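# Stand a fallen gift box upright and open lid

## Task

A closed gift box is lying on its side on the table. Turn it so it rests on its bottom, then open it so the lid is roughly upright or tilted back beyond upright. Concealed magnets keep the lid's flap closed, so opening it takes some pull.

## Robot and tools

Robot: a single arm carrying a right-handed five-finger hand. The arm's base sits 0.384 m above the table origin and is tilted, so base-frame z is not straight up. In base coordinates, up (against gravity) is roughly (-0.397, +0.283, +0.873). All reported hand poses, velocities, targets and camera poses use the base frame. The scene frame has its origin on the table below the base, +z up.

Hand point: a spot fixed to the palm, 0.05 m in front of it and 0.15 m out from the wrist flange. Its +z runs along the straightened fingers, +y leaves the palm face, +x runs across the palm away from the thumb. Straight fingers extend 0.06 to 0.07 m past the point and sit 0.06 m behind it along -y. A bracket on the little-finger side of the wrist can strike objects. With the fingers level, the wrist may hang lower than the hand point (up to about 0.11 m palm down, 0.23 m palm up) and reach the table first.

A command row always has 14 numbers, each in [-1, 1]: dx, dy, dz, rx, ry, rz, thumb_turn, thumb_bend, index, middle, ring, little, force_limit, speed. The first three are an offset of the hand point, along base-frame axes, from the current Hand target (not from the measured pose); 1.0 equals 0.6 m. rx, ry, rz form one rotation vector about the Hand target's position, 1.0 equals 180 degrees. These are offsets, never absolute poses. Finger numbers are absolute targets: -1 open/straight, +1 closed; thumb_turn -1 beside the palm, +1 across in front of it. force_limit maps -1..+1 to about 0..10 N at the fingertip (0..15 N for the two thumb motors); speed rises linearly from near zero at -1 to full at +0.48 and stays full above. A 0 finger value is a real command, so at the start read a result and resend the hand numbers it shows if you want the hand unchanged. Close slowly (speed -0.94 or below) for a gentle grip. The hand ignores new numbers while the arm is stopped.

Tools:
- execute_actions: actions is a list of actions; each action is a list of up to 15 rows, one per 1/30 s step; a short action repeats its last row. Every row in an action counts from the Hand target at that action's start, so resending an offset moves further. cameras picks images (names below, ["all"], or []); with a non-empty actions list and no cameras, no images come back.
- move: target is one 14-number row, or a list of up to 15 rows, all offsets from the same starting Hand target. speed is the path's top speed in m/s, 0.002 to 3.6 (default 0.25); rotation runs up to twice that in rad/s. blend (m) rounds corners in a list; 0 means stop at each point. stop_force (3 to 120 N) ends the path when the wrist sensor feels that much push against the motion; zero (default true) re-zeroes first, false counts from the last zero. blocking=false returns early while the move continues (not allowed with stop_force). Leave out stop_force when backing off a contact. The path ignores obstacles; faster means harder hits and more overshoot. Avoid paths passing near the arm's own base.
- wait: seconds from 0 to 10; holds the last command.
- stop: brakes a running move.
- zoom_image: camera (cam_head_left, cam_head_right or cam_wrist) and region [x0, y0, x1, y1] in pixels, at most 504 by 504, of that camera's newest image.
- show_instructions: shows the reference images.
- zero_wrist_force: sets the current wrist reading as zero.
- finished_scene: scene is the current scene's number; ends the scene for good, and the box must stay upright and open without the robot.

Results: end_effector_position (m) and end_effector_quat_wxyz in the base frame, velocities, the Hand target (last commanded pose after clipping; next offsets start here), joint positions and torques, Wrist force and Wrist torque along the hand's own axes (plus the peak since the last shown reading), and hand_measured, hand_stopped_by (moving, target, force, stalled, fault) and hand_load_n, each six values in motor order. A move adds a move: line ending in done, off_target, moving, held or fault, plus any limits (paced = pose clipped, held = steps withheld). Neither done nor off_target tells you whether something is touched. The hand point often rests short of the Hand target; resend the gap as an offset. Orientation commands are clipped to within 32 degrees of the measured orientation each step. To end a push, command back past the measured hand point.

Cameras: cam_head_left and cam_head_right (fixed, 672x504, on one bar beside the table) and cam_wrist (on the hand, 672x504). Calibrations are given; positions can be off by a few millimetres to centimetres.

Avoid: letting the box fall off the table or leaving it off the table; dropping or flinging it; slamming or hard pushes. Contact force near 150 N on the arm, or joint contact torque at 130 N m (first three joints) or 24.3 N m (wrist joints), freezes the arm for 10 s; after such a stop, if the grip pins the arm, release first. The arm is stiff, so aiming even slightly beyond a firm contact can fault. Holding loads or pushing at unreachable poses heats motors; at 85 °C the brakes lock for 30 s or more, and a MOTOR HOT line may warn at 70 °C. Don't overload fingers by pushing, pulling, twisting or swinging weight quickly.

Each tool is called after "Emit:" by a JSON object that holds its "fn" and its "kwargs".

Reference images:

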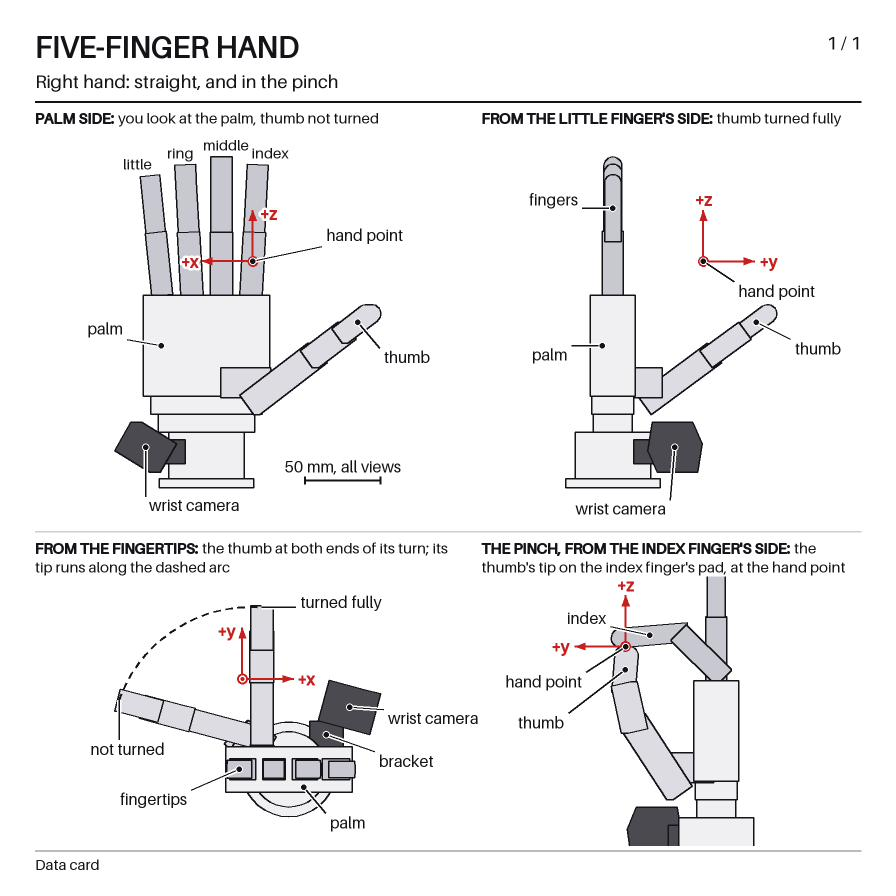

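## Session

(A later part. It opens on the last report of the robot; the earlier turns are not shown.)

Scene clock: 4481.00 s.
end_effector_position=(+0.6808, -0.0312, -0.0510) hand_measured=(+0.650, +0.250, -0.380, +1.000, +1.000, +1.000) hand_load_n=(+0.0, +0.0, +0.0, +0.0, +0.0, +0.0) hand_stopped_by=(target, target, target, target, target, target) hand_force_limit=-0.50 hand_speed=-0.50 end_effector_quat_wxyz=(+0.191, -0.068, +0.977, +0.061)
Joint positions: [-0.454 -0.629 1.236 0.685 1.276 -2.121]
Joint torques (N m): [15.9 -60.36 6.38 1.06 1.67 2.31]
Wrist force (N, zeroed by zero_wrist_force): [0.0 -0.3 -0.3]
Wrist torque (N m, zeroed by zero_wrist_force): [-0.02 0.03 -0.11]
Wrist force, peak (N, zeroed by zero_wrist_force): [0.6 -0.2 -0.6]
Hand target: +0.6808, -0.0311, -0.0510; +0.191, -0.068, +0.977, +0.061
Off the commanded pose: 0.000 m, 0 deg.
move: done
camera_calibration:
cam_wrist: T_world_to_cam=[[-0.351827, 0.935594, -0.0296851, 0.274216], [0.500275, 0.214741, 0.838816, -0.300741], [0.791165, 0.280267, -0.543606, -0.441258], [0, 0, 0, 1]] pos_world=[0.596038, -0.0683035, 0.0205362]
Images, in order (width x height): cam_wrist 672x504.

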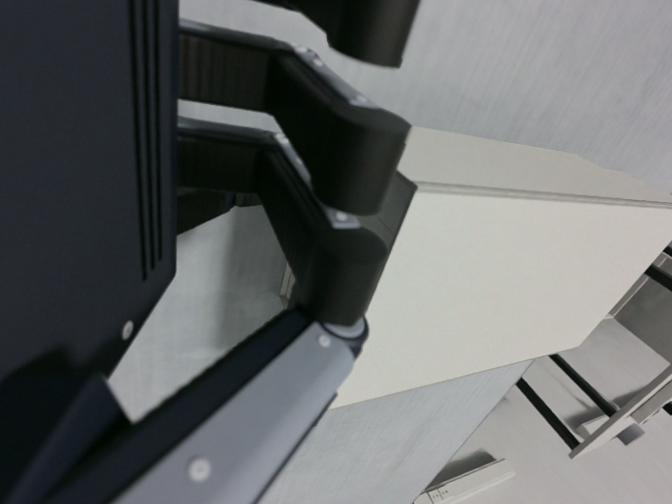

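Emit:
{"fn": "move", "kwargs": {"target": [0.00212, -0.00104, -0.00481, 0, 0, 0, 0.65, 0.25, -0.38, 1, 1, 1, -0.5, -0.5], "speed": 0.02}}

Emit:
{"fn": "move", "kwargs": {"target": [0.000335, 0.000558, -0.00098, 0, 0, 0, 0.65, 0.25, -0.38, 1, 1, 1, -0.5, -0.5], "speed": 0.02}}

Emit:
{"fn": "move", "kwargs": {"target": [0.000335, 0.000558, -0.00098, 0, 0, 0, 0.65, 0.25, -0.38, 1, 1, 1, -0.5, -0.5], "speed": 0.02, "cameras": ["cam_wrist"]}}

Scene clock: 4495.20 s.
end_effector_position=(+0.6820, -0.0317, -0.0538) hand_measured=(+0.650, +0.250, -0.380, +1.000, +1.000, +1.000) hand_load_n=(+0.0, +0.0, +0.0, +0.0, +0.5, +0.0) hand_stopped_by=(target, target, target, target, target, target) hand_force_limit=-0.50 hand_speed=-0.50 end_effector_quat_wxyz=(+0.191, -0.068, +0.977, +0.061)
Joint positions: [-0.454 -0.623 1.231 0.684 1.276 -2.121]
Joint torques (N m): [15.28 -36.75 -20.47 1.02 1.47 2.27]
Wrist force (N, zeroed by zero_wrist_force): [0.0 0.1 -0.5]
Wrist torque (N m, zeroed by zero_wrist_force): [0.05 0.01 -0.09]
Wrist force, peak (N, zeroed by zero_wrist_force): [0.6 0.1 -0.6]
Hand target: +0.6821, -0.0317, -0.0539; +0.191, -0.068, +0.977, +0.061
Off the commanded pose: 0.000 m, 0 deg.
move: done

Scene clock: 4495.90 s.
end_effector_position=(+0.6823, -0.0314, -0.0545) hand_measured=(+0.650, +0.250, -0.380, +1.000, +1.000, +1.000) hand_load_n=(+0.0, +0.0, +0.0, +0.0, +0.0, +0.0) hand_stopped_by=(target, target, target, target, target, target) hand_force_limit=-0.50 hand_speed=-0.50 end_effector_quat_wxyz=(+0.191, -0.068, +0.977, +0.061)
Joint positions: [-0.453 -0.621 1.23 0.683 1.276 -2.121]
Joint torques (N m): [16.63 -36.29 -19.7 0.93 1.66 2.13]
Wrist force (N, zeroed by zero_wrist_force): [0.2 -0.1 -0.4]
Wrist torque (N m, zeroed by zero_wrist_force): [0.02 -0.02 -0.08]
Wrist force, peak (N, zeroed by zero_wrist_force): [0.3 -0.1 -0.8]
Hand target: +0.6823, -0.0314, -0.0545; +0.191, -0.068, +0.977, +0.061
Off the commanded pose: 0.000 m, 0 deg.
move: done

Scene clock: 4496.60 s.
end_effector_position=(+0.6825, -0.0311, -0.0551) hand_measured=(+0.650, +0.250, -0.380, +1.000, +1.000, +1.000) hand_load_n=(+0.0, +0.0, +0.0, +0.0, +0.0, +0.0) hand_stopped_by=(target, target, target, target, target, target) hand_force_limit=-0.50 hand_speed=-0.50 end_effector_quat_wxyz=(+0.191, -0.068, +0.977, +0.061)
Joint positions: [-0.453 -0.62 1.23 0.682 1.276 -2.12]
Joint torques (N m): [15.86 -36.15 -19.46 1.06 1.39 2.2]
Wrist force (N, zeroed by zero_wrist_force): [0.1 0.2 -0.5]
Wrist torque (N m, zeroed by zero_wrist_force): [0.06 0.01 -0.08]
Wrist force, peak (N, zeroed by zero_wrist_force): [0.3 0.0 -0.8]
Hand target: +0.6825, -0.0311, -0.0551; +0.191, -0.068, +0.977, +0.061
Off the commanded pose: 0.000 m, 0 deg.
move: done
camera_calibration:
cam_wrist: T_world_to_cam=[[-0.351827, 0.935594, -0.0296851, 0.274602], [0.500275, 0.214741, 0.838816, -0.298258], [0.791165, 0.280267, -0.543606, -0.444805], [0, 0, 0, 1]] pos_world=[0.597738, -0.0682035, 0.0165362]
Images, in order (width x height): cam_wrist 672x504.

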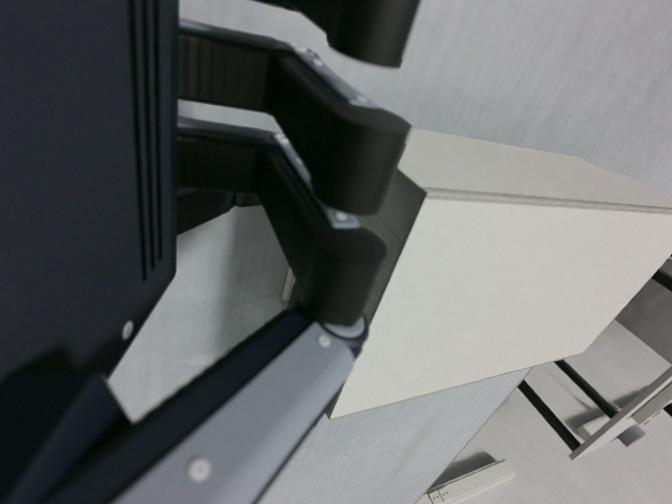

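Emit:
{"fn": "move", "kwargs": {"target": [0.000335, 0.000558, -0.00098, 0, 0, 0, 0.65, 0.25, -0.38, 1, 1, 1, -0.5, -0.5], "speed": 0.02}}

Emit:
{"fn": "move", "kwargs": {"target": [0.000335, 0.000558, -0.00098, 0, 0, 0, 0.65, 0.25, -0.38, 1, 1, 1, -0.5, -0.5], "speed": 0.02}}

Emit:
{"fn": "move", "kwargs": {"target": [0.000335, 0.000558, -0.00098, 0, 0, 0, 0.65, 0.25, -0.38, 1, 1, 1, -0.5, -0.5], "speed": 0.02}}

Scene clock: 4507.57 s.
end_effector_position=(+0.6827, -0.0308, -0.0557) hand_measured=(+0.650, +0.250, -0.380, +1.000, +1.000, +1.000) hand_load_n=(+0.0, +0.0, +0.0, +0.0, +0.0, +0.0) hand_stopped_by=(target, target, target, target, target, target) hand_force_limit=-0.50 hand_speed=-0.50 end_effector_quat_wxyz=(+0.191, -0.068, +0.977, +0.061)
Joint positions: [-0.452 -0.619 1.229 0.681 1.276 -2.119]
Joint torques (N m): [16.61 -35.81 -19.03 1 1.56 2.21]
Wrist force (N, zeroed by zero_wrist_force): [0.2 -0.2 -0.6]
Wrist torque (N m, zeroed by zero_wrist_force): [0.01 -0.01 -0.08]
Wrist force, peak (N, zeroed by zero_wrist_force): [0.3 0.0 -0.8]
Hand target: +0.6827, -0.0307, -0.0557; +0.191, -0.068, +0.977, +0.061
Off the commanded pose: 0.000 m, 0 deg.
move: done

Scene clock: 4508.27 s.
end_effector_position=(+0.6829, -0.0304, -0.0562) hand_measured=(+0.650, +0.250, -0.380, +1.000, +1.000, +1.000) hand_load_n=(+0.0, +0.0, +0.0, +0.0, +0.0, +0.5) hand_stopped_by=(target, target, target, target, target, target) hand_force_limit=-0.50 hand_speed=-0.50 end_effector_quat_wxyz=(+0.191, -0.068, +0.977, +0.061)
Joint positions: [-0.451 -0.618 1.229 0.68 1.277 -2.119]
Joint torques (N m): [16.06 -35.25 -19.69 1.12 1.55 2.26]
Wrist force (N, zeroed by zero_wrist_force): [0.0 0.0 -0.6]
Wrist torque (N m, zeroed by zero_wrist_force): [0.04 0.01 -0.08]
Wrist force, peak (N, zeroed by zero_wrist_force): [0.0 0.1 -0.8]
Hand target: +0.6829, -0.0304, -0.0563; +0.191, -0.068, +0.977, +0.061
Off the commanded pose: 0.000 m, 0 deg.
move: done

Scene clock: 4508.97 s.
end_effector_position=(+0.6831, -0.0301, -0.0568) hand_measured=(+0.650, +0.250, -0.380, +1.000, +1.000, +1.000) hand_load_n=(+0.0, +0.0, -1.0, +0.0, +0.0, +0.0) hand_stopped_by=(target, target, target, target, target, target) hand_force_limit=-0.50 hand_speed=-0.50 end_effector_quat_wxyz=(+0.191, -0.068, +0.977, +0.061)
Joint positions: [-0.451 -0.617 1.228 0.68 1.277 -2.118]
Joint torques (N m): [16 -35.44 -19.69 1.04 1.4 2.35]
Wrist force (N, zeroed by zero_wrist_force): [0.4 0.1 -1.0]
Wrist torque (N m, zeroed by zero_wrist_force): [0.03 -0.03 -0.06]
Wrist force, peak (N, zeroed by zero_wrist_force): [0.1 0.3 -1.2]
Hand target: +0.6831, -0.0301, -0.0569; +0.191, -0.068, +0.977, +0.061
Off the commanded pose: 0.000 m, 0 deg.
move: done

Emit:
{"fn": "move", "kwargs": {"target": [0.000335, 0.000558, -0.00098, 0, 0, 0, 0.65, 0.25, -0.38, 1, 1, 1, -0.5, -0.5], "speed": 0.02, "cameras": ["cam_wrist"]}}

Emit:
{"fn": "move", "kwargs": {"target": [0.000335, 0.000558, -0.00098, 0, 0, 0, 0.65, 0.25, -0.38, 1, 1, 1, -0.5, -0.5], "speed": 0.02, "cameras": ["cam_wrist"]}}

Scene clock: 4527.07 s.
end_effector_position=(+0.6833, -0.0297, -0.0574) hand_measured=(+0.650, +0.250, -0.380, +1.000, +1.000, +1.000) hand_load_n=(+0.0, +0.0, -4.0, +0.0, +0.0, +0.0) hand_stopped_by=(target, target, target, target, target, target) hand_force_limit=-0.50 hand_speed=-0.50 end_effector_quat_wxyz=(+0.191, -0.068, +0.977, +0.061)
Joint positions: [-0.45 -0.616 1.228 0.679 1.277 -2.117]
Joint torques (N m): [16.95 -34.35 -19.8 0.72 1.79 2.31]
Wrist force (N, zeroed by zero_wrist_force): [0.4 0.2 -3.7]
Wrist torque (N m, zeroed by zero_wrist_force): [0.07 -0.01 -0.06]
Wrist force, peak (N, zeroed by zero_wrist_force): [0.4 0.2 -3.7]
Hand target: +0.6833, -0.0297, -0.0575; +0.191, -0.068, +0.977, +0.061
Off the commanded pose: 0.000 m, 0 deg.
move: done
camera_calibration:
cam_wrist: T_world_to_cam=[[-0.351827, 0.935594, -0.0296851, 0.273596], [0.500275, 0.214741, 0.838816, -0.296924], [0.791165, 0.280267, -0.543606, -0.447107], [0, 0, 0, 1]] pos_world=[0.598538, -0.0669035, 0.0141362]
Images, in order (width x height): cam_wrist 672x504.

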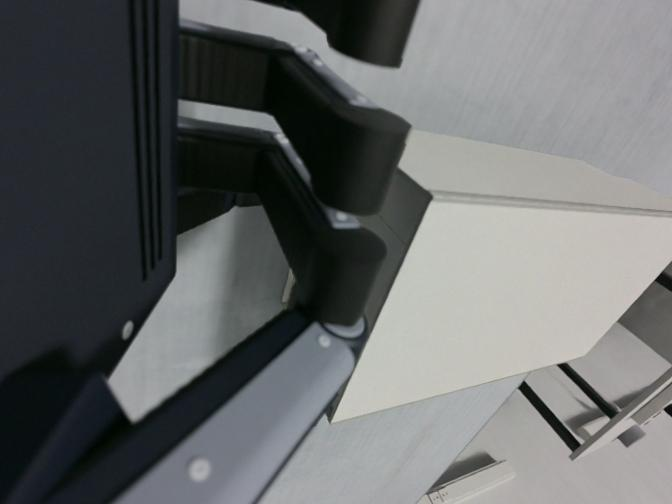

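Scene clock: 4527.77 s.
end_effector_position=(+0.6835, -0.0294, -0.0580) hand_measured=(+0.650, +0.250, -0.380, +1.000, +1.000, +1.000) hand_load_n=(+0.0, +0.0, -7.0, +0.0, +0.0, +0.0) hand_stopped_by=(target, target, target, target, target, target) hand_force_limit=-0.50 hand_speed=-0.50 end_effector_quat_wxyz=(+0.191, -0.068, +0.977, +0.061)
Joint positions: [-0.449 -0.615 1.227 0.678 1.277 -2.117]
Joint torques (N m): [16.63 -33.05 -18.19 0.21 1.98 2.38]
Wrist force (N, zeroed by zero_wrist_force): [0.7 0.7 -7.1]
Wrist torque (N m, zeroed by zero_wrist_force): [0.14 0.00 -0.05]
Wrist force, peak (N, zeroed by zero_wrist_force): [0.7 0.7 -7.1]
Hand target: +0.6835, -0.0294, -0.0580; +0.191, -0.068, +0.977, +0.061
Off the commanded pose: 0.000 m, 0 deg.
move: done
camera_calibration:
cam_wrist: T_world_to_cam=[[-0.351827, 0.935594, -0.0296851, 0.273274], [0.500275, 0.214741, 0.838816, -0.296607], [0.791165, 0.280267, -0.543606, -0.447704], [0, 0, 0, 1]] pos_world=[0.598738, -0.0665035, 0.0135362]
Images, in order (width x height): cam_wrist 672x504.

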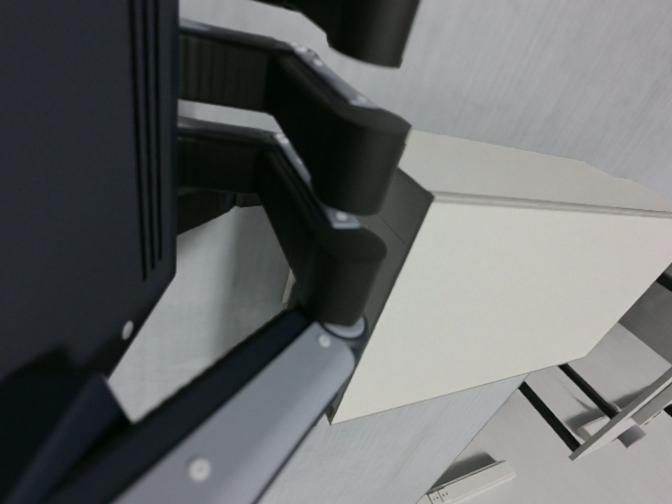

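Emit:
{"fn": "zoom_image", "kwargs": {"camera": "cam_wrist", "region": [270, 260, 320, 320]}}

Emit:
{"fn": "zoom_image", "kwargs": {"camera": "cam_wrist", "region": [390, 160, 450, 260]}}

Scaled by 8.400 from the camera's 672x504 image, which has a finer 960x720 frame.

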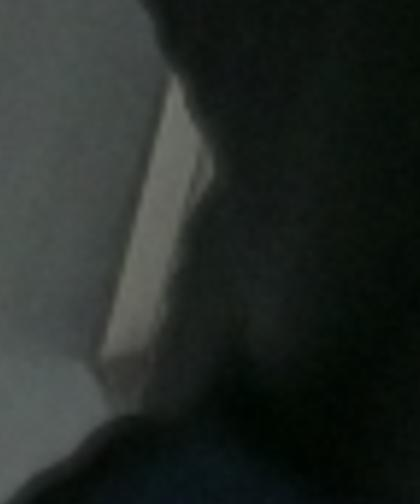

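Scaled by 5.040 from the camera's 672x504 image, which has a finer 960x720 frame.

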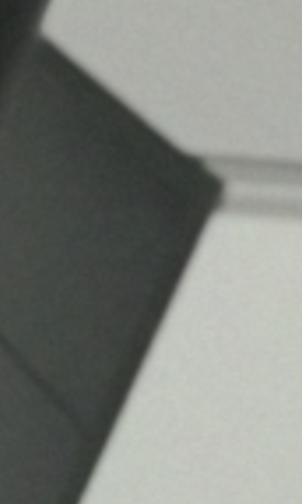

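Emit:
{"fn": "move", "kwargs": {"target": [[-0.0055, -0.01526, 0.01774, 0, 0, 0, 0.65, 0.25, -0.38, 1, 1, 1, -0.5, -0.5], [-0.0055, -0.01526, 0.01774, -0.1103, 0.0788, 0.2425, 0.65, 0.25, -0.38, 1, 1, 1, -0.5, -0.5]], "speed": 0.1, "cameras": ["all"]}}

Scene clock: 4736.07 s.
end_effector_position=(+0.6802, -0.0385, -0.0474) hand_measured=(+0.650, +0.250, -0.380, +1.000, +1.000, +1.000) hand_load_n=(-0.5, +0.0, +0.0, +0.0, +0.5, +0.0) hand_stopped_by=(target, target, target, target, target, target) hand_force_limit=-0.50 hand_speed=-0.50 end_effector_quat_wxyz=(+0.022, -0.447, +0.894, -0.030)
Joint positions: [-0.322 -0.325 0.542 1.28 1.582 -2.82]
Joint torques (N m): [19.78 -42.53 -25.83 4.98 1.98 -2.69]
Wrist force (N, zeroed by zero_wrist_force): [0.0 0.6 0.3]
Wrist torque (N m, zeroed by zero_wrist_force): [0.07 0.01 0.04]
Wrist force, peak (N, zeroed by zero_wrist_force): [0.5 0.9 -7.5]
Hand target: +0.6802, -0.0385, -0.0474; +0.022, -0.447, +0.894, -0.030
Off the commanded pose: 0.000 m, 0 deg.
move: done
camera_calibration:
cam_wrist: T_world_to_cam=[[-0.911898, 0.395661, -0.109064, 0.637344], [0.275986, 0.787843, 0.550577, -0.1409], [0.303767, 0.47197, -0.827629, -0.111311], [0, 0, 0, 1]] pos_world=[0.653892, -0.0886298, 0.0549636]

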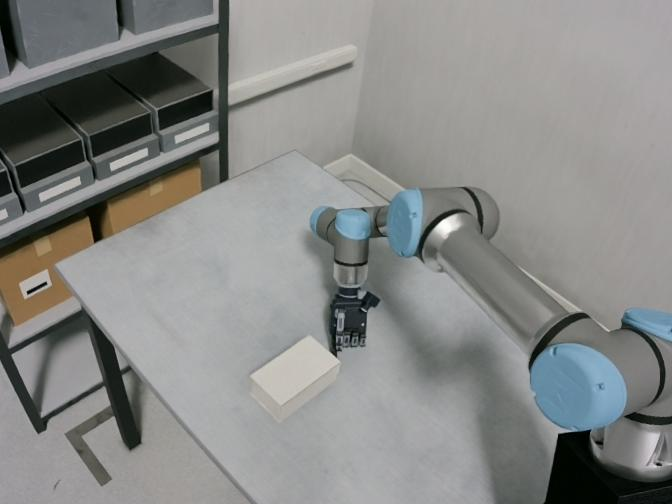

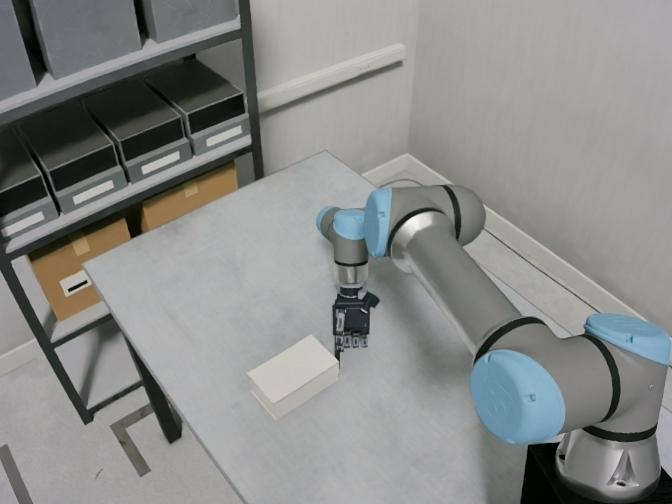

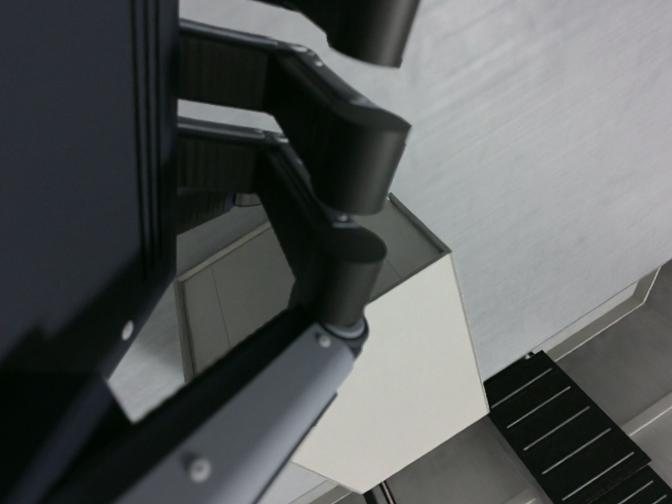

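Emit:
{"fn": "zoom_image", "kwargs": {"camera": "cam_wrist", "region": [160, 180, 320, 400]}}

Emit:
{"fn": "zoom_image", "kwargs": {"camera": "cam_wrist", "region": [340, 180, 500, 320]}}

Emit:
{"fn": "zoom_image", "kwargs": {"camera": "cam_head_left", "region": [300, 280, 400, 400]}}

Scaled by 2.291 from the camera's 672x504 image, which has a finer 960x720 frame.

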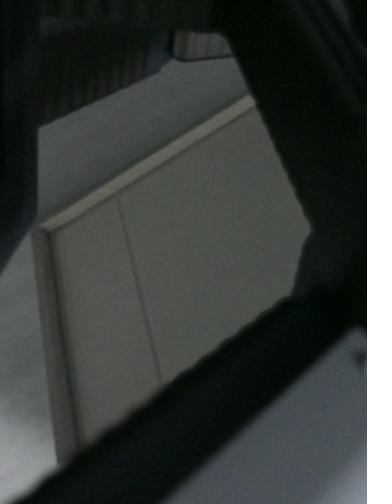

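Scaled by 3.150 from the camera's 672x504 image, which has a finer 960x720 frame.

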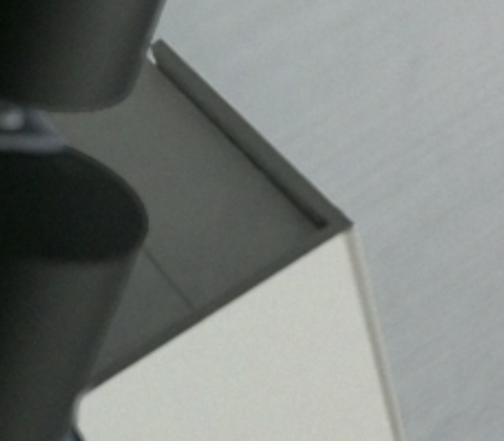

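Scaled by 4.200 from the camera's 672x504 image, which has a finer 960x720 frame.

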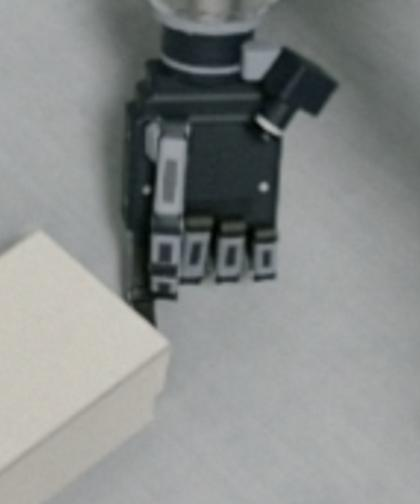

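Emit:
{"fn": "zoom_image", "kwargs": {"camera": "cam_wrist", "region": [165, 255, 225, 315]}}

Emit:
{"fn": "zoom_image", "kwargs": {"camera": "cam_wrist", "region": [225, 205, 285, 265]}}

Emit:
{"fn": "zoom_image", "kwargs": {"camera": "cam_wrist", "region": [380, 185, 460, 265]}}

Scaled by 8.400 from the camera's 672x504 image, which has a finer 960x720 frame.

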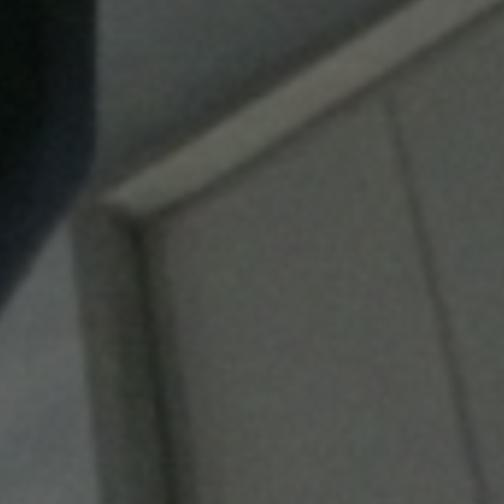

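Scaled by 8.400 from the camera's 672x504 image, which has a finer 960x720 frame.

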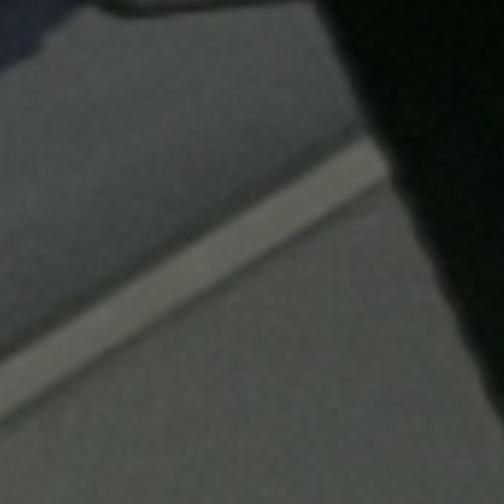

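Scaled by 6.300 from the camera's 672x504 image, which has a finer 960x720 frame.

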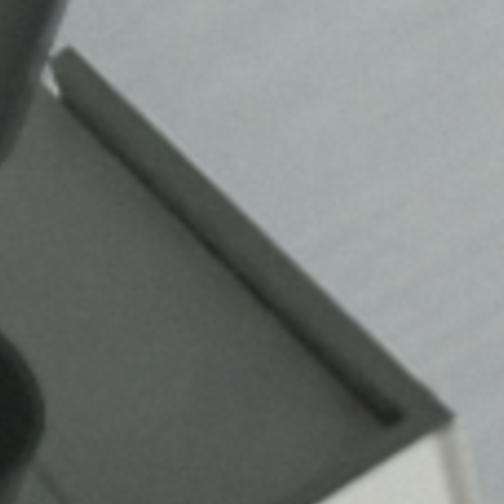

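Emit:
{"fn": "move", "kwargs": {"target": [0.00125, 0.0119, -0.00654, 0, 0, 0, 0.65, 0.25, -0.38, 1, 1, 1, -0.5, -0.5], "speed": 0.03, "cameras": ["cam_wrist"]}}

Emit:
{"fn": "move", "kwargs": {"target": [0.00003, 0.00317, -0.00102, 0, 0, 0, 0.65, 0.25, -0.38, 1, 1, 1, -0.5, -0.5], "speed": 0.02, "cameras": ["cam_wrist"]}}

Emit:
{"fn": "move", "kwargs": {"target": [0.00003, 0.00317, -0.00102, 0, 0, 0, 0.65, 0.25, -0.38, 1, 1, 1, -0.5, -0.5], "speed": 0.02, "cameras": ["cam_wrist"]}}

Scene clock: 4794.27 s.
end_effector_position=(+0.6809, -0.0317, -0.0512) hand_measured=(+0.650, +0.250, -0.380, +1.000, +1.000, +1.000) hand_load_n=(+0.0, +0.0, +0.0, +0.0, +0.0, +0.0) hand_stopped_by=(target, target, target, target, target, target) hand_force_limit=-0.50 hand_speed=-0.50 end_effector_quat_wxyz=(+0.022, -0.447, +0.894, -0.030)
Joint positions: [-0.312 -0.321 0.545 1.274 1.583 -2.81]
Joint torques (N m): [19.47 -43.13 -1.51 0.99 2.09 2.25]
Wrist force (N, zeroed by zero_wrist_force): [-0.2 0.3 0.4]
Wrist torque (N m, zeroed by zero_wrist_force): [0.01 0.02 -0.06]
Wrist force, peak (N, zeroed by zero_wrist_force): [-0.2 1.0 0.2]
Hand target: +0.6809, -0.0314, -0.0513; +0.022, -0.447, +0.894, -0.030
Off the commanded pose: 0.000 m, 0 deg.
move: done
camera_calibration:
cam_wrist: T_world_to_cam=[[-0.91202, 0.395421, -0.108913, 0.634993], [0.275884, 0.787937, 0.550494, -0.144441], [0.303493, 0.472014, -0.827704, -0.117687], [0, 0, 0, 1]] pos_world=[0.654692, -0.0817293, 0.0512632]
Images, in order (width x height): cam_wrist 672x504.

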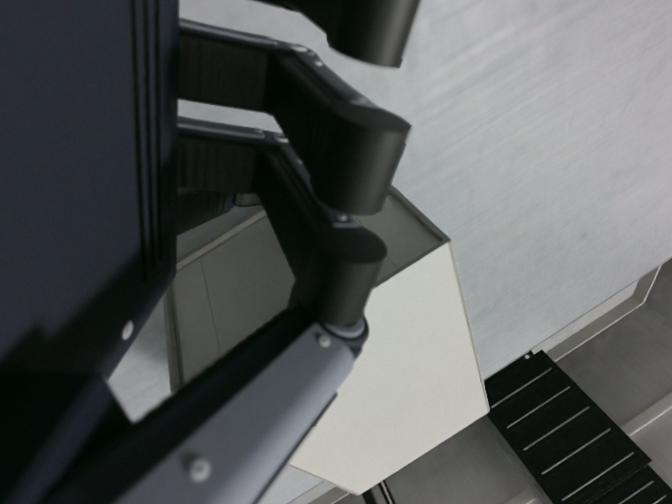

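Scene clock: 4794.97 s.
end_effector_position=(+0.6809, -0.0296, -0.0520) hand_measured=(+0.650, +0.250, -0.380, +1.000, +1.000, +1.000) hand_load_n=(+0.0, +0.0, +0.0, +0.0, +0.0, +0.0) hand_stopped_by=(target, target, target, target, target, target) hand_force_limit=-0.50 hand_speed=-0.50 end_effector_quat_wxyz=(+0.022, -0.447, +0.894, -0.030)
Joint positions: [-0.309 -0.321 0.547 1.272 1.584 -2.807]
Joint torques (N m): [20.05 -65.07 -0.33 1.15 1.9 2.44]
Wrist force (N, zeroed by zero_wrist_force): [0.3 0.6 0.0]
Wrist torque (N m, zeroed by zero_wrist_force): [0.08 0.01 -0.03]
Wrist force, peak (N, zeroed by zero_wrist_force): [0.3 0.8 0.3]
Hand target: +0.6810, -0.0295, -0.0519; +0.022, -0.447, +0.894, -0.030
Off the commanded pose: 0.000 m, 0 deg.
move: done
camera_calibration:
cam_wrist: T_world_to_cam=[[-0.912037, 0.395428, -0.108746, 0.634108], [0.275969, 0.787902, 0.550501, -0.145581], [0.303364, 0.472066, -0.827722, -0.119286], [0, 0, 0, 1]] pos_world=[0.654693, -0.0797297, 0.0503632]
Images, in order (width x height): cam_wrist 672x504.

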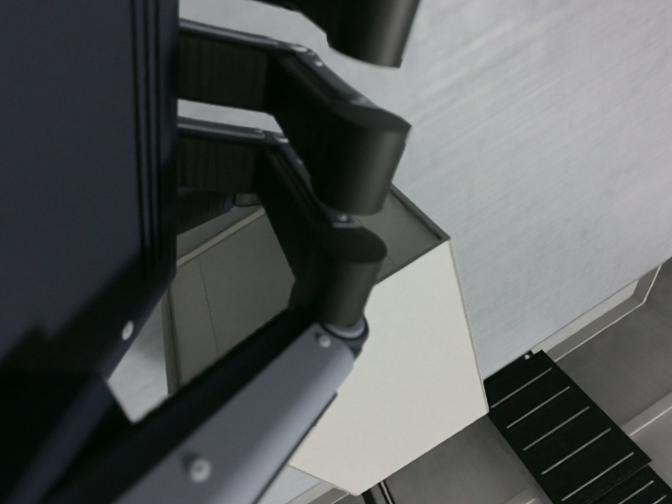

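Scene clock: 4795.67 s.
end_effector_position=(+0.6810, -0.0277, -0.0525) hand_measured=(+0.650, +0.250, -0.380, +1.000, +1.000, +1.000) hand_load_n=(+0.0, +0.0, +0.0, +0.0, +0.0, +0.5) hand_stopped_by=(target, target, target, target, target, target) hand_force_limit=-0.50 hand_speed=-0.50 end_effector_quat_wxyz=(+0.022, -0.447, +0.894, -0.030)
Joint positions: [-0.307 -0.322 0.55 1.27 1.584 -2.804]
Joint torques (N m): [20.53 -65.91 1.07 1.25 2 2.21]
Wrist force (N, zeroed by zero_wrist_force): [0.5 0.2 -0.1]
Wrist torque (N m, zeroed by zero_wrist_force): [0.04 0.00 -0.02]
Wrist force, peak (N, zeroed by zero_wrist_force): [0.7 0.6 0.0]
Hand target: +0.6810, -0.0276, -0.0526; +0.022, -0.447, +0.894, -0.030
Off the commanded pose: 0.000 m, 0 deg.
move: done
camera_calibration:
cam_wrist: T_world_to_cam=[[-0.91202, 0.395421, -0.108913, 0.633298], [0.275884, 0.787937, 0.550494, -0.146744], [0.303493, 0.472014, -0.827704, -0.120686], [0, 0, 0, 1]] pos_world=[0.654692, -0.0778293, 0.0498632]
Images, in order (width x height): cam_wrist 672x504.

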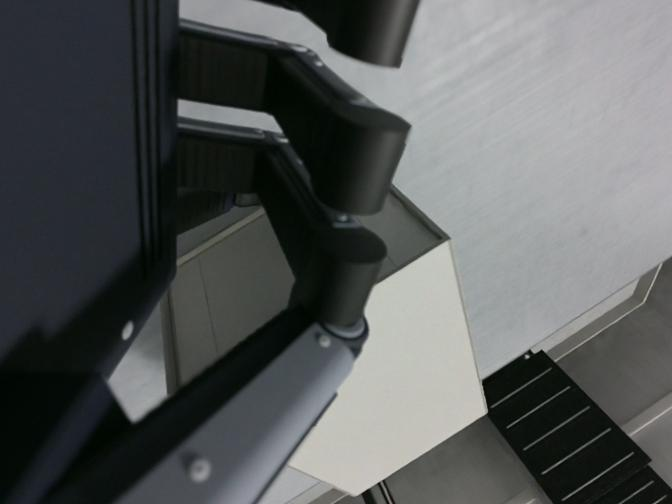

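Emit:
{"fn": "zoom_image", "kwargs": {"camera": "cam_wrist", "region": [155, 190, 305, 310]}}

Emit:
{"fn": "zoom_image", "kwargs": {"camera": "cam_wrist", "region": [330, 170, 470, 300]}}

Scaled by 3.360 from the camera's 672x504 image, which has a finer 960x720 frame.

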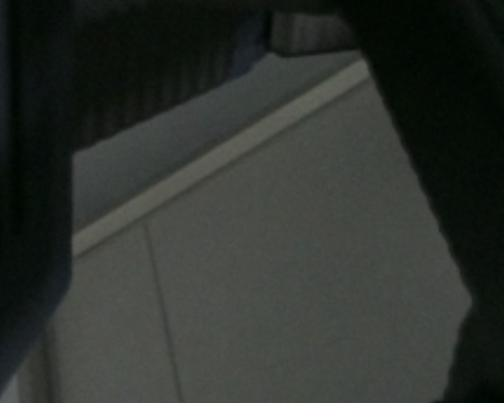

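Scaled by 3.600 from the camera's 672x504 image, which has a finer 960x720 frame.

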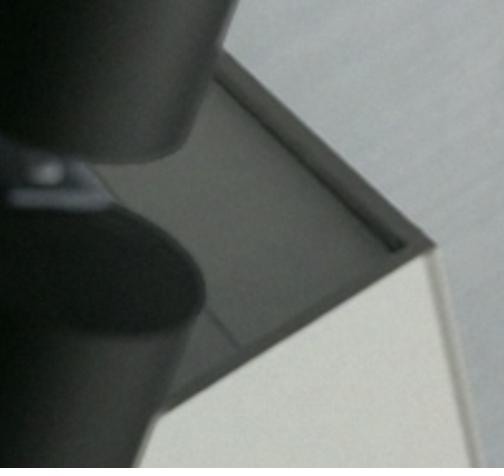

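Emit:
{"fn": "move", "kwargs": {"target": [0.00133, 0.00032, -0.00332, 0, 0, 0, 0.65, 0.25, -0.38, 1, 1, 1, -0.5, -0.5], "speed": 0.02}}

Emit:
{"fn": "move", "kwargs": {"target": [0.00033, 0.00008, -0.00083, 0, 0, 0, 0.65, 0.25, -0.38, 1, 1, 1, -0.5, -0.5], "speed": 0.02}}

Emit:
{"fn": "move", "kwargs": {"target": [0.00033, 0.00008, -0.00083, 0, 0, 0, 0.65, 0.25, -0.38, 1, 1, 1, -0.5, -0.5], "speed": 0.02}}

Emit:
{"fn": "move", "kwargs": {"target": [0.00033, 0.00008, -0.00083, 0, 0, 0, 0.65, 0.25, -0.38, 1, 1, 1, -0.5, -0.5], "speed": 0.02}}

Scene clock: 4840.27 s.
end_effector_position=(+0.6817, -0.0274, -0.0544) hand_measured=(+0.650, +0.250, -0.380, +1.000, +1.000, +1.000) hand_load_n=(+0.0, +0.0, -0.5, +0.0, +0.5, +0.0) hand_stopped_by=(target, target, target, target, target, target) hand_force_limit=-0.50 hand_speed=-0.50 end_effector_quat_wxyz=(+0.022, -0.447, +0.894, -0.030) end_effector_velocity=(+0.001, +0.001, -0.001) end_effector_angular_velocity=(+0.000, -0.001, +0.003)
Joint positions: [-0.306 -0.317 0.544 1.27 1.584 -2.804]
Joint velocities: [0.002 0.003 -0.005 0.001 0 0]
Joint torques (N m): [20.76 -41.73 -26.36 4.62 1.89 2.24]
Wrist force (N, zeroed by zero_wrist_force): [0.5 0.6 -0.1]
Wrist torque (N m, zeroed by zero_wrist_force): [0.07 -0.03 -0.02]
Wrist force, peak (N, zeroed by zero_wrist_force): [0.5 0.7 0.1]
Hand target: +0.6818, -0.0274, -0.0545; +0.022, -0.447, +0.894, -0.030
Off the commanded pose: 0.000 m, 0 deg.
move: done

Scene clock: 4840.97 s.
end_effector_position=(+0.6820, -0.0274, -0.0550) hand_measured=(+0.650, +0.250, -0.380, +1.000, +1.000, +1.000) hand_load_n=(+0.0, +0.0, -0.5, +0.0, +0.0, +0.0) hand_stopped_by=(target, target, target, target, target, target) hand_force_limit=-0.50 hand_speed=-0.50 end_effector_quat_wxyz=(+0.022, -0.447, +0.894, -0.030)
Joint positions: [-0.306 -0.315 0.542 1.271 1.584 -2.804]
Joint torques (N m): [20.55 -41.19 -25.41 4.78 2.07 2.29]
Wrist force (N, zeroed by zero_wrist_force): [0.4 0.4 -0.2]
Wrist torque (N m, zeroed by zero_wrist_force): [0.05 0.01 -0.04]
Wrist force, peak (N, zeroed by zero_wrist_force): [0.7 0.5 -0.3]
Hand target: +0.6820, -0.0274, -0.0550; +0.022, -0.447, +0.894, -0.030
Off the commanded pose: 0.000 m, 0 deg.
move: done

Scene clock: 4841.67 s.
end_effector_position=(+0.6822, -0.0273, -0.0555) hand_measured=(+0.650, +0.250, -0.380, +1.000, +1.000, +1.000) hand_load_n=(+0.0, +0.0, +0.0, +0.0, +0.0, +0.0) hand_stopped_by=(target, target, target, target, target, target) hand_force_limit=-0.50 hand_speed=-0.50 end_effector_quat_wxyz=(+0.022, -0.447, +0.894, -0.030)
Joint positions: [-0.305 -0.314 0.541 1.271 1.584 -2.803]
Joint torques (N m): [20.63 -40.85 -27.14 4.91 1.89 2.29]
Wrist force (N, zeroed by zero_wrist_force): [0.5 0.4 -0.1]
Wrist torque (N m, zeroed by zero_wrist_force): [0.05 -0.03 -0.03]
Wrist force, peak (N, zeroed by zero_wrist_force): [0.7 0.5 -0.3]
Hand target: +0.6822, -0.0273, -0.0555; +0.022, -0.447, +0.894, -0.030
Off the commanded pose: 0.000 m, 0 deg.
move: done

Scene clock: 4842.37 s.
end_effector_position=(+0.6823, -0.0273, -0.0560) hand_measured=(+0.650, +0.250, -0.380, +1.000, +1.000, +1.000) hand_load_n=(+0.0, +0.0, -0.5, +0.0, +0.0, +0.0) hand_stopped_by=(target, target, target, target, target, target) hand_force_limit=-0.50 hand_speed=-0.50 end_effector_quat_wxyz=(+0.022, -0.447, +0.894, -0.030)
Joint positions: [-0.305 -0.312 0.539 1.271 1.584 -2.803]
Joint torques (N m): [19.63 -40.9 -25.97 4.86 1.93 2.29]
Wrist force (N, zeroed by zero_wrist_force): [0.3 0.4 0.1]
Wrist torque (N m, zeroed by zero_wrist_force): [0.03 0.01 -0.04]
Wrist force, peak (N, zeroed by zero_wrist_force): [0.7 0.4 -0.4]
Hand target: +0.6824, -0.0273, -0.0560; +0.022, -0.447, +0.894, -0.030
Off the commanded pose: 0.000 m, 0 deg.
move: done

Emit:
{"fn": "move", "kwargs": {"target": [0.00033, 0.00008, -0.00083, 0, 0, 0, 0.65, 0.25, -0.38, 1, 1, 1, -0.5, -0.5], "speed": 0.02}}

Emit:
{"fn": "move", "kwargs": {"target": [0.00033, 0.00008, -0.00083, 0, 0, 0, 0.65, 0.25, -0.38, 1, 1, 1, -0.5, -0.5], "speed": 0.02}}

Emit:
{"fn": "move", "kwargs": {"target": [0.00033, 0.00008, -0.00083, 0, 0, 0, 0.65, 0.25, -0.38, 1, 1, 1, -0.5, -0.5], "speed": 0.02, "cameras": ["cam_wrist"]}}

Scene clock: 4849.57 s.
end_effector_position=(+0.6825, -0.0272, -0.0565) hand_measured=(+0.650, +0.250, -0.380, +1.000, +1.000, +1.000) hand_load_n=(+0.5, +0.0, -0.5, +0.0, +0.0, +0.0) hand_stopped_by=(target, target, target, target, target, target) hand_force_limit=-0.50 hand_speed=-0.50 end_effector_quat_wxyz=(+0.022, -0.447, +0.894, -0.030)
Joint positions: [-0.305 -0.311 0.538 1.271 1.584 -2.803]
Joint torques (N m): [20.57 -41 -24.96 4.92 1.89 2.14]
Wrist force (N, zeroed by zero_wrist_force): [0.6 0.4 -0.2]
Wrist torque (N m, zeroed by zero_wrist_force): [0.06 -0.02 -0.03]
Wrist force, peak (N, zeroed by zero_wrist_force): [0.9 0.4 -0.3]
Hand target: +0.6826, -0.0272, -0.0565; +0.022, -0.447, +0.894, -0.030
Off the commanded pose: 0.000 m, 0 deg.
move: done

Scene clock: 4850.27 s.
end_effector_position=(+0.6827, -0.0272, -0.0570) hand_measured=(+0.650, +0.250, -0.380, +1.000, +1.000, +1.000) hand_load_n=(+0.5, +0.0, -0.5, +0.0, +0.0, +0.0) hand_stopped_by=(target, target, target, target, target, target) hand_force_limit=-0.50 hand_speed=-0.50 end_effector_quat_wxyz=(+0.022, -0.447, +0.894, -0.030)
Joint positions: [-0.305 -0.309 0.536 1.271 1.584 -2.803]
Joint torques (N m): [20.27 -41.17 -25.78 4.72 1.82 2.29]
Wrist force (N, zeroed by zero_wrist_force): [0.5 0.3 -0.6]
Wrist torque (N m, zeroed by zero_wrist_force): [0.07 0.01 -0.03]
Wrist force, peak (N, zeroed by zero_wrist_force): [0.5 0.7 -0.6]
Hand target: +0.6828, -0.0272, -0.0570; +0.022, -0.447, +0.894, -0.030
Off the commanded pose: 0.000 m, 0 deg.
move: done

Scene clock: 4850.97 s.
end_effector_position=(+0.6829, -0.0271, -0.0575) hand_measured=(+0.650, +0.250, -0.380, +1.000, +1.000, +1.000) hand_load_n=(+0.0, +0.0, -1.0, +0.0, +0.0, +0.0) hand_stopped_by=(target, target, target, target, target, target) hand_force_limit=-0.50 hand_speed=-0.50 end_effector_quat_wxyz=(+0.022, -0.447, +0.894, -0.030)
Joint positions: [-0.305 -0.308 0.534 1.272 1.584 -2.803]
Joint torques (N m): [19.81 -41.44 -26.95 4.62 1.96 2.22]
Wrist force (N, zeroed by zero_wrist_force): [0.6 0.5 -0.7]
Wrist torque (N m, zeroed by zero_wrist_force): [0.06 -0.02 -0.03]
Wrist force, peak (N, zeroed by zero_wrist_force): [0.7 0.5 -0.9]
Hand target: +0.6830, -0.0271, -0.0575; +0.022, -0.447, +0.894, -0.030
Off the commanded pose: 0.000 m, 0 deg.
move: done
camera_calibration:
cam_wrist: T_world_to_cam=[[-0.91202, 0.395421, -0.108913, 0.634341], [0.275884, 0.787937, 0.550494, -0.145016], [0.303493, 0.472014, -0.827704, -0.125715], [0, 0, 0, 1]] pos_world=[0.656692, -0.0772293, 0.0448632]
Images, in order (width x height): cam_wrist 672x504.

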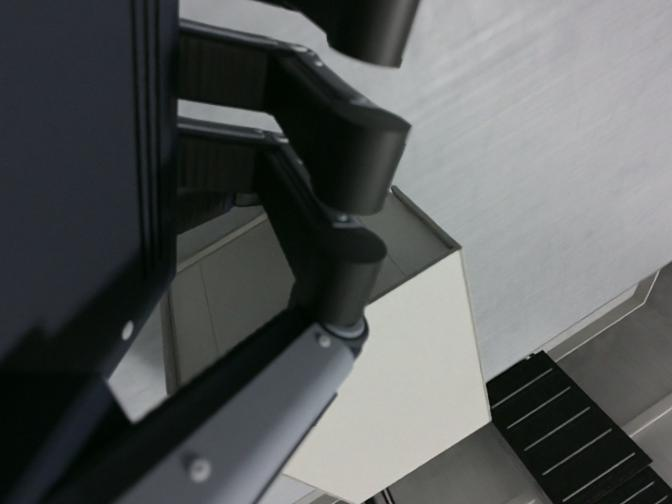

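Emit:
{"fn": "move", "kwargs": {"target": [0.00033, -0.00024, -0.00073, 0, 0, 0, 0.65, 0.25, -0.38, 1, 1, 1, -0.5, -0.5], "speed": 0.02, "cameras": ["cam_wrist"]}}

Emit:
{"fn": "move", "kwargs": {"target": [0.00033, -0.00024, -0.00073, 0, 0, 0, 0.65, 0.25, -0.38, 1, 1, 1, -0.5, -0.5], "speed": 0.02, "cameras": ["cam_wrist"]}}

Scene clock: 4877.97 s.
end_effector_position=(+0.6832, -0.0272, -0.0579) hand_measured=(+0.650, +0.250, -0.380, +1.000, +1.000, +1.000) hand_load_n=(+0.0, -0.5, -2.0, +0.0, +0.0, +0.0) hand_stopped_by=(target, target, target, target, target, target) hand_force_limit=-0.50 hand_speed=-0.50 end_effector_quat_wxyz=(+0.022, -0.447, +0.894, -0.030)
Joint positions: [-0.305 -0.307 0.533 1.272 1.584 -2.803]
Joint torques (N m): [7.38 -40.55 -25.92 4.41 1.63 -1.09]
Wrist force (N, zeroed by zero_wrist_force): [0.8 0.8 -2.2]
Wrist torque (N m, zeroed by zero_wrist_force): [0.12 -0.02 -0.02]
Wrist force, peak (N, zeroed by zero_wrist_force): [0.8 0.8 -2.2]
Hand target: +0.6832, -0.0273, -0.0580; +0.022, -0.447, +0.894, -0.030
Off the commanded pose: 0.000 m, 0 deg.
move: done
camera_calibration:
cam_wrist: T_world_to_cam=[[-0.911992, 0.395464, -0.108989, 0.634468], [0.275875, 0.787924, 0.550517, -0.144847], [0.303584, 0.472, -0.827679, -0.126169], [0, 0, 0, 1]] pos_world=[0.656892, -0.0772294, 0.0444633]
Images, in order (width x height): cam_wrist 672x504.

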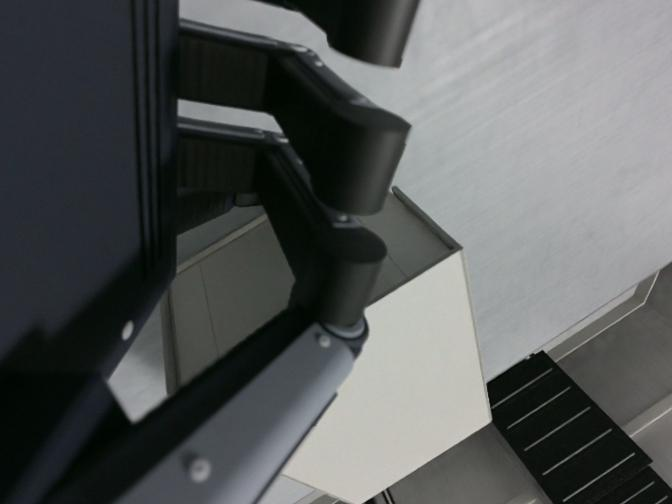

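Scene clock: 4878.67 s.
end_effector_position=(+0.6833, -0.0274, -0.0584) hand_measured=(+0.650, +0.250, -0.380, +1.000, +1.000, +1.000) hand_load_n=(+0.5, +0.0, -3.5, +0.0, +0.0, +0.0) hand_stopped_by=(target, target, target, target, target, target) hand_force_limit=-0.50 hand_speed=-0.50 end_effector_quat_wxyz=(+0.022, -0.447, +0.894, -0.030)
Joint positions: [-0.305 -0.305 0.531 1.272 1.584 -2.803]
Joint torques (N m): [8.22 -39.18 -25.39 4.27 0.86 -2.43]
Wrist force (N, zeroed by zero_wrist_force): [0.5 1.2 -3.4]
Wrist torque (N m, zeroed by zero_wrist_force): [0.14 -0.04 -0.02]
Wrist force, peak (N, zeroed by zero_wrist_force): [0.5 1.2 -3.5]
Hand target: +0.6834, -0.0274, -0.0584; +0.022, -0.447, +0.894, -0.030
Off the commanded pose: 0.000 m, 0 deg.
move: done
camera_calibration:
cam_wrist: T_world_to_cam=[[-0.912023, 0.395416, -0.108904, 0.634699], [0.2759, 0.787963, 0.550449, -0.144535], [0.303469, 0.471975, -0.827736, -0.12639], [0, 0, 0, 1]] pos_world=[0.657092, -0.0774291, 0.0440631]
Images, in order (width x height): cam_wrist 672x504.

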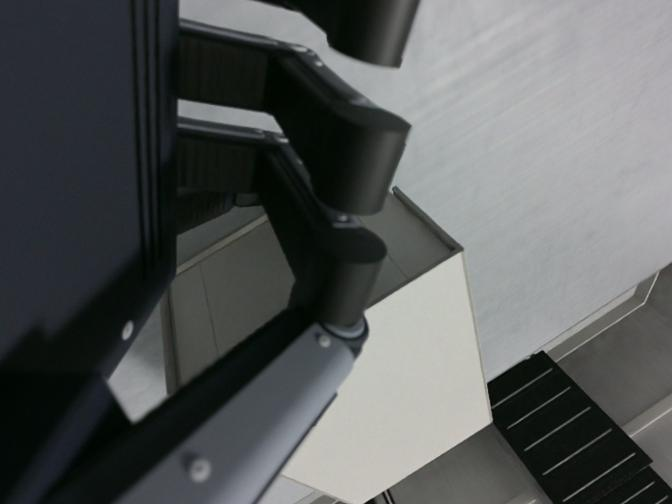

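Emit:
{"fn": "move", "kwargs": {"target": [-0.00002, -0.00238, 0.00076, 0, 0, 0, 0.65, 0.25, -0.38, 1, 1, 1, -0.5, -0.5], "speed": 0.01, "cameras": ["cam_wrist"]}}

Emit:
{"fn": "zoom_image", "kwargs": {"camera": "cam_wrist", "region": [380, 180, 500, 280]}}

Emit:
{"fn": "move", "kwargs": {"target": [-0.00002, -0.00238, 0.00076, 0, 0, 0, 0.65, 0.25, -0.38, 1, 1, 1, -0.5, -0.5], "speed": 0.01, "cameras": ["cam_wrist"]}}

Emit:
{"fn": "zoom_image", "kwargs": {"camera": "cam_wrist", "region": [380, 180, 500, 280]}}

Scene clock: 4888.10 s.
end_effector_position=(+0.6833, -0.0287, -0.0580) hand_measured=(+0.650, +0.250, -0.380, +1.000, +1.000, +1.000) hand_load_n=(+0.0, +0.0, -1.0, +0.0, +0.0, +0.0) hand_stopped_by=(target, target, target, target, target, target) hand_force_limit=-0.50 hand_speed=-0.50 end_effector_quat_wxyz=(+0.022, -0.447, +0.894, -0.030)
Joint positions: [-0.307 -0.305 0.529 1.274 1.584 -2.805]
Joint torques (N m): [6.99 -40.17 -26.67 4.7 -2.41 -2.6]
Wrist force (N, zeroed by zero_wrist_force): [0.2 1.2 -0.3]
Wrist torque (N m, zeroed by zero_wrist_force): [0.04 -0.10 0.06]
Wrist force, peak (N, zeroed by zero_wrist_force): [0.4 1.3 -3.7]
Hand target: +0.6833, -0.0288, -0.0580; +0.022, -0.447, +0.894, -0.030
Off the commanded pose: 0.000 m, 0 deg.
move: done
camera_calibration:
cam_wrist: T_world_to_cam=[[-0.91202, 0.395421, -0.108913, 0.635294], [0.275884, 0.787937, 0.550494, -0.143645], [0.303493, 0.472014, -0.827704, -0.125412], [0, 0, 0, 1]] pos_world=[0.657092, -0.0788293, 0.0444632]
Images, in order (width x height): cam_wrist 672x504.

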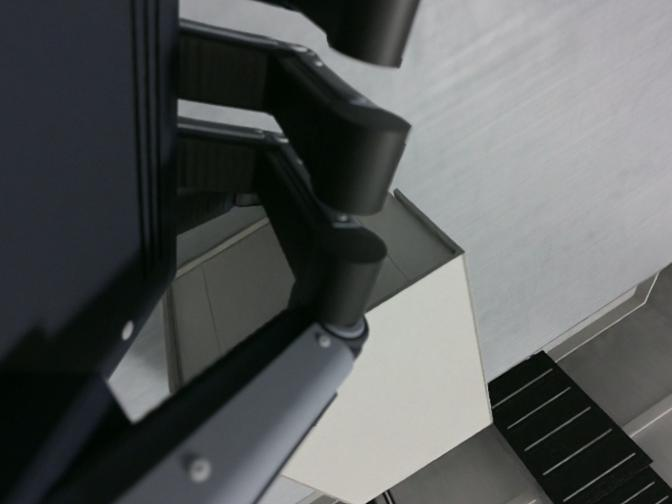

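Scaled by 4.200 from the camera's 672x504 image, which has a finer 960x720 frame.

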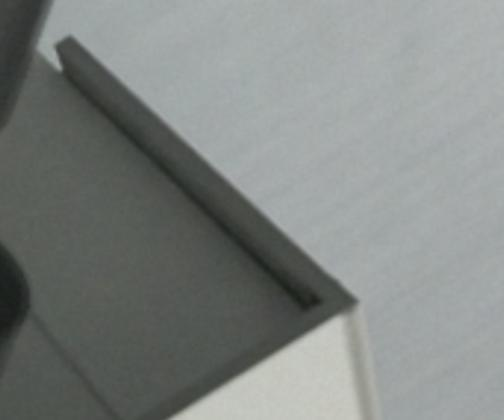

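Scene clock: 4888.80 s.
end_effector_position=(+0.6833, -0.0302, -0.0575) hand_measured=(+0.650, +0.250, -0.380, +1.000, +1.000, +1.000) hand_load_n=(+0.0, +0.0, -1.0, +0.0, +0.0, +0.0) hand_stopped_by=(target, target, target, target, target, target) hand_force_limit=-0.50 hand_speed=-0.50 end_effector_quat_wxyz=(+0.022, -0.447, +0.894, -0.030)
Joint positions: [-0.309 -0.305 0.528 1.275 1.584 -2.807]
Joint torques (N m): [7.84 -41.49 -26.32 4.54 -2.38 -2.61]
Wrist force (N, zeroed by zero_wrist_force): [0.0 1.6 -0.1]
Wrist torque (N m, zeroed by zero_wrist_force): [0.09 -0.09 0.07]
Wrist force, peak (N, zeroed by zero_wrist_force): [-0.6 1.4 -0.5]
Hand target: +0.6833, -0.0303, -0.0575; +0.022, -0.447, +0.894, -0.030
Off the commanded pose: 0.000 m, 0 deg.
move: done
camera_calibration:
cam_wrist: T_world_to_cam=[[-0.91202, 0.395421, -0.108913, 0.635892], [0.275884, 0.787937, 0.550494, -0.142762], [0.303493, 0.472014, -0.827704, -0.12442], [0, 0, 0, 1]] pos_world=[0.657092, -0.0802293, 0.0448632]
Images, in order (width x height): cam_wrist 672x504.

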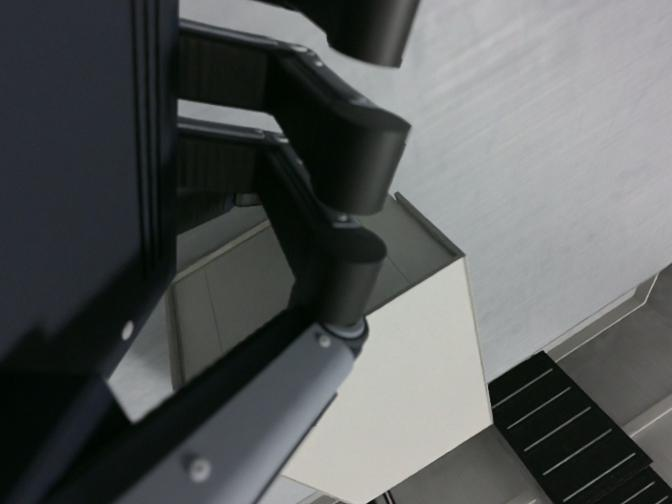

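Scaled by 4.200 from the camera's 672x504 image, which has a finer 960x720 frame.

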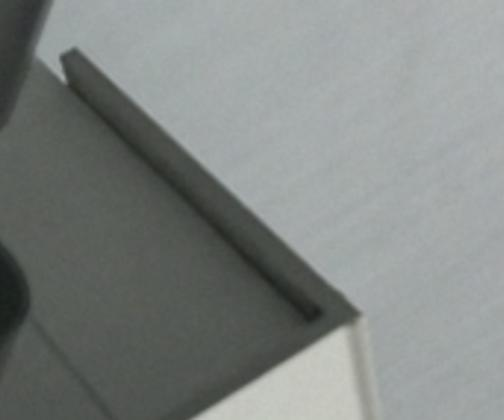

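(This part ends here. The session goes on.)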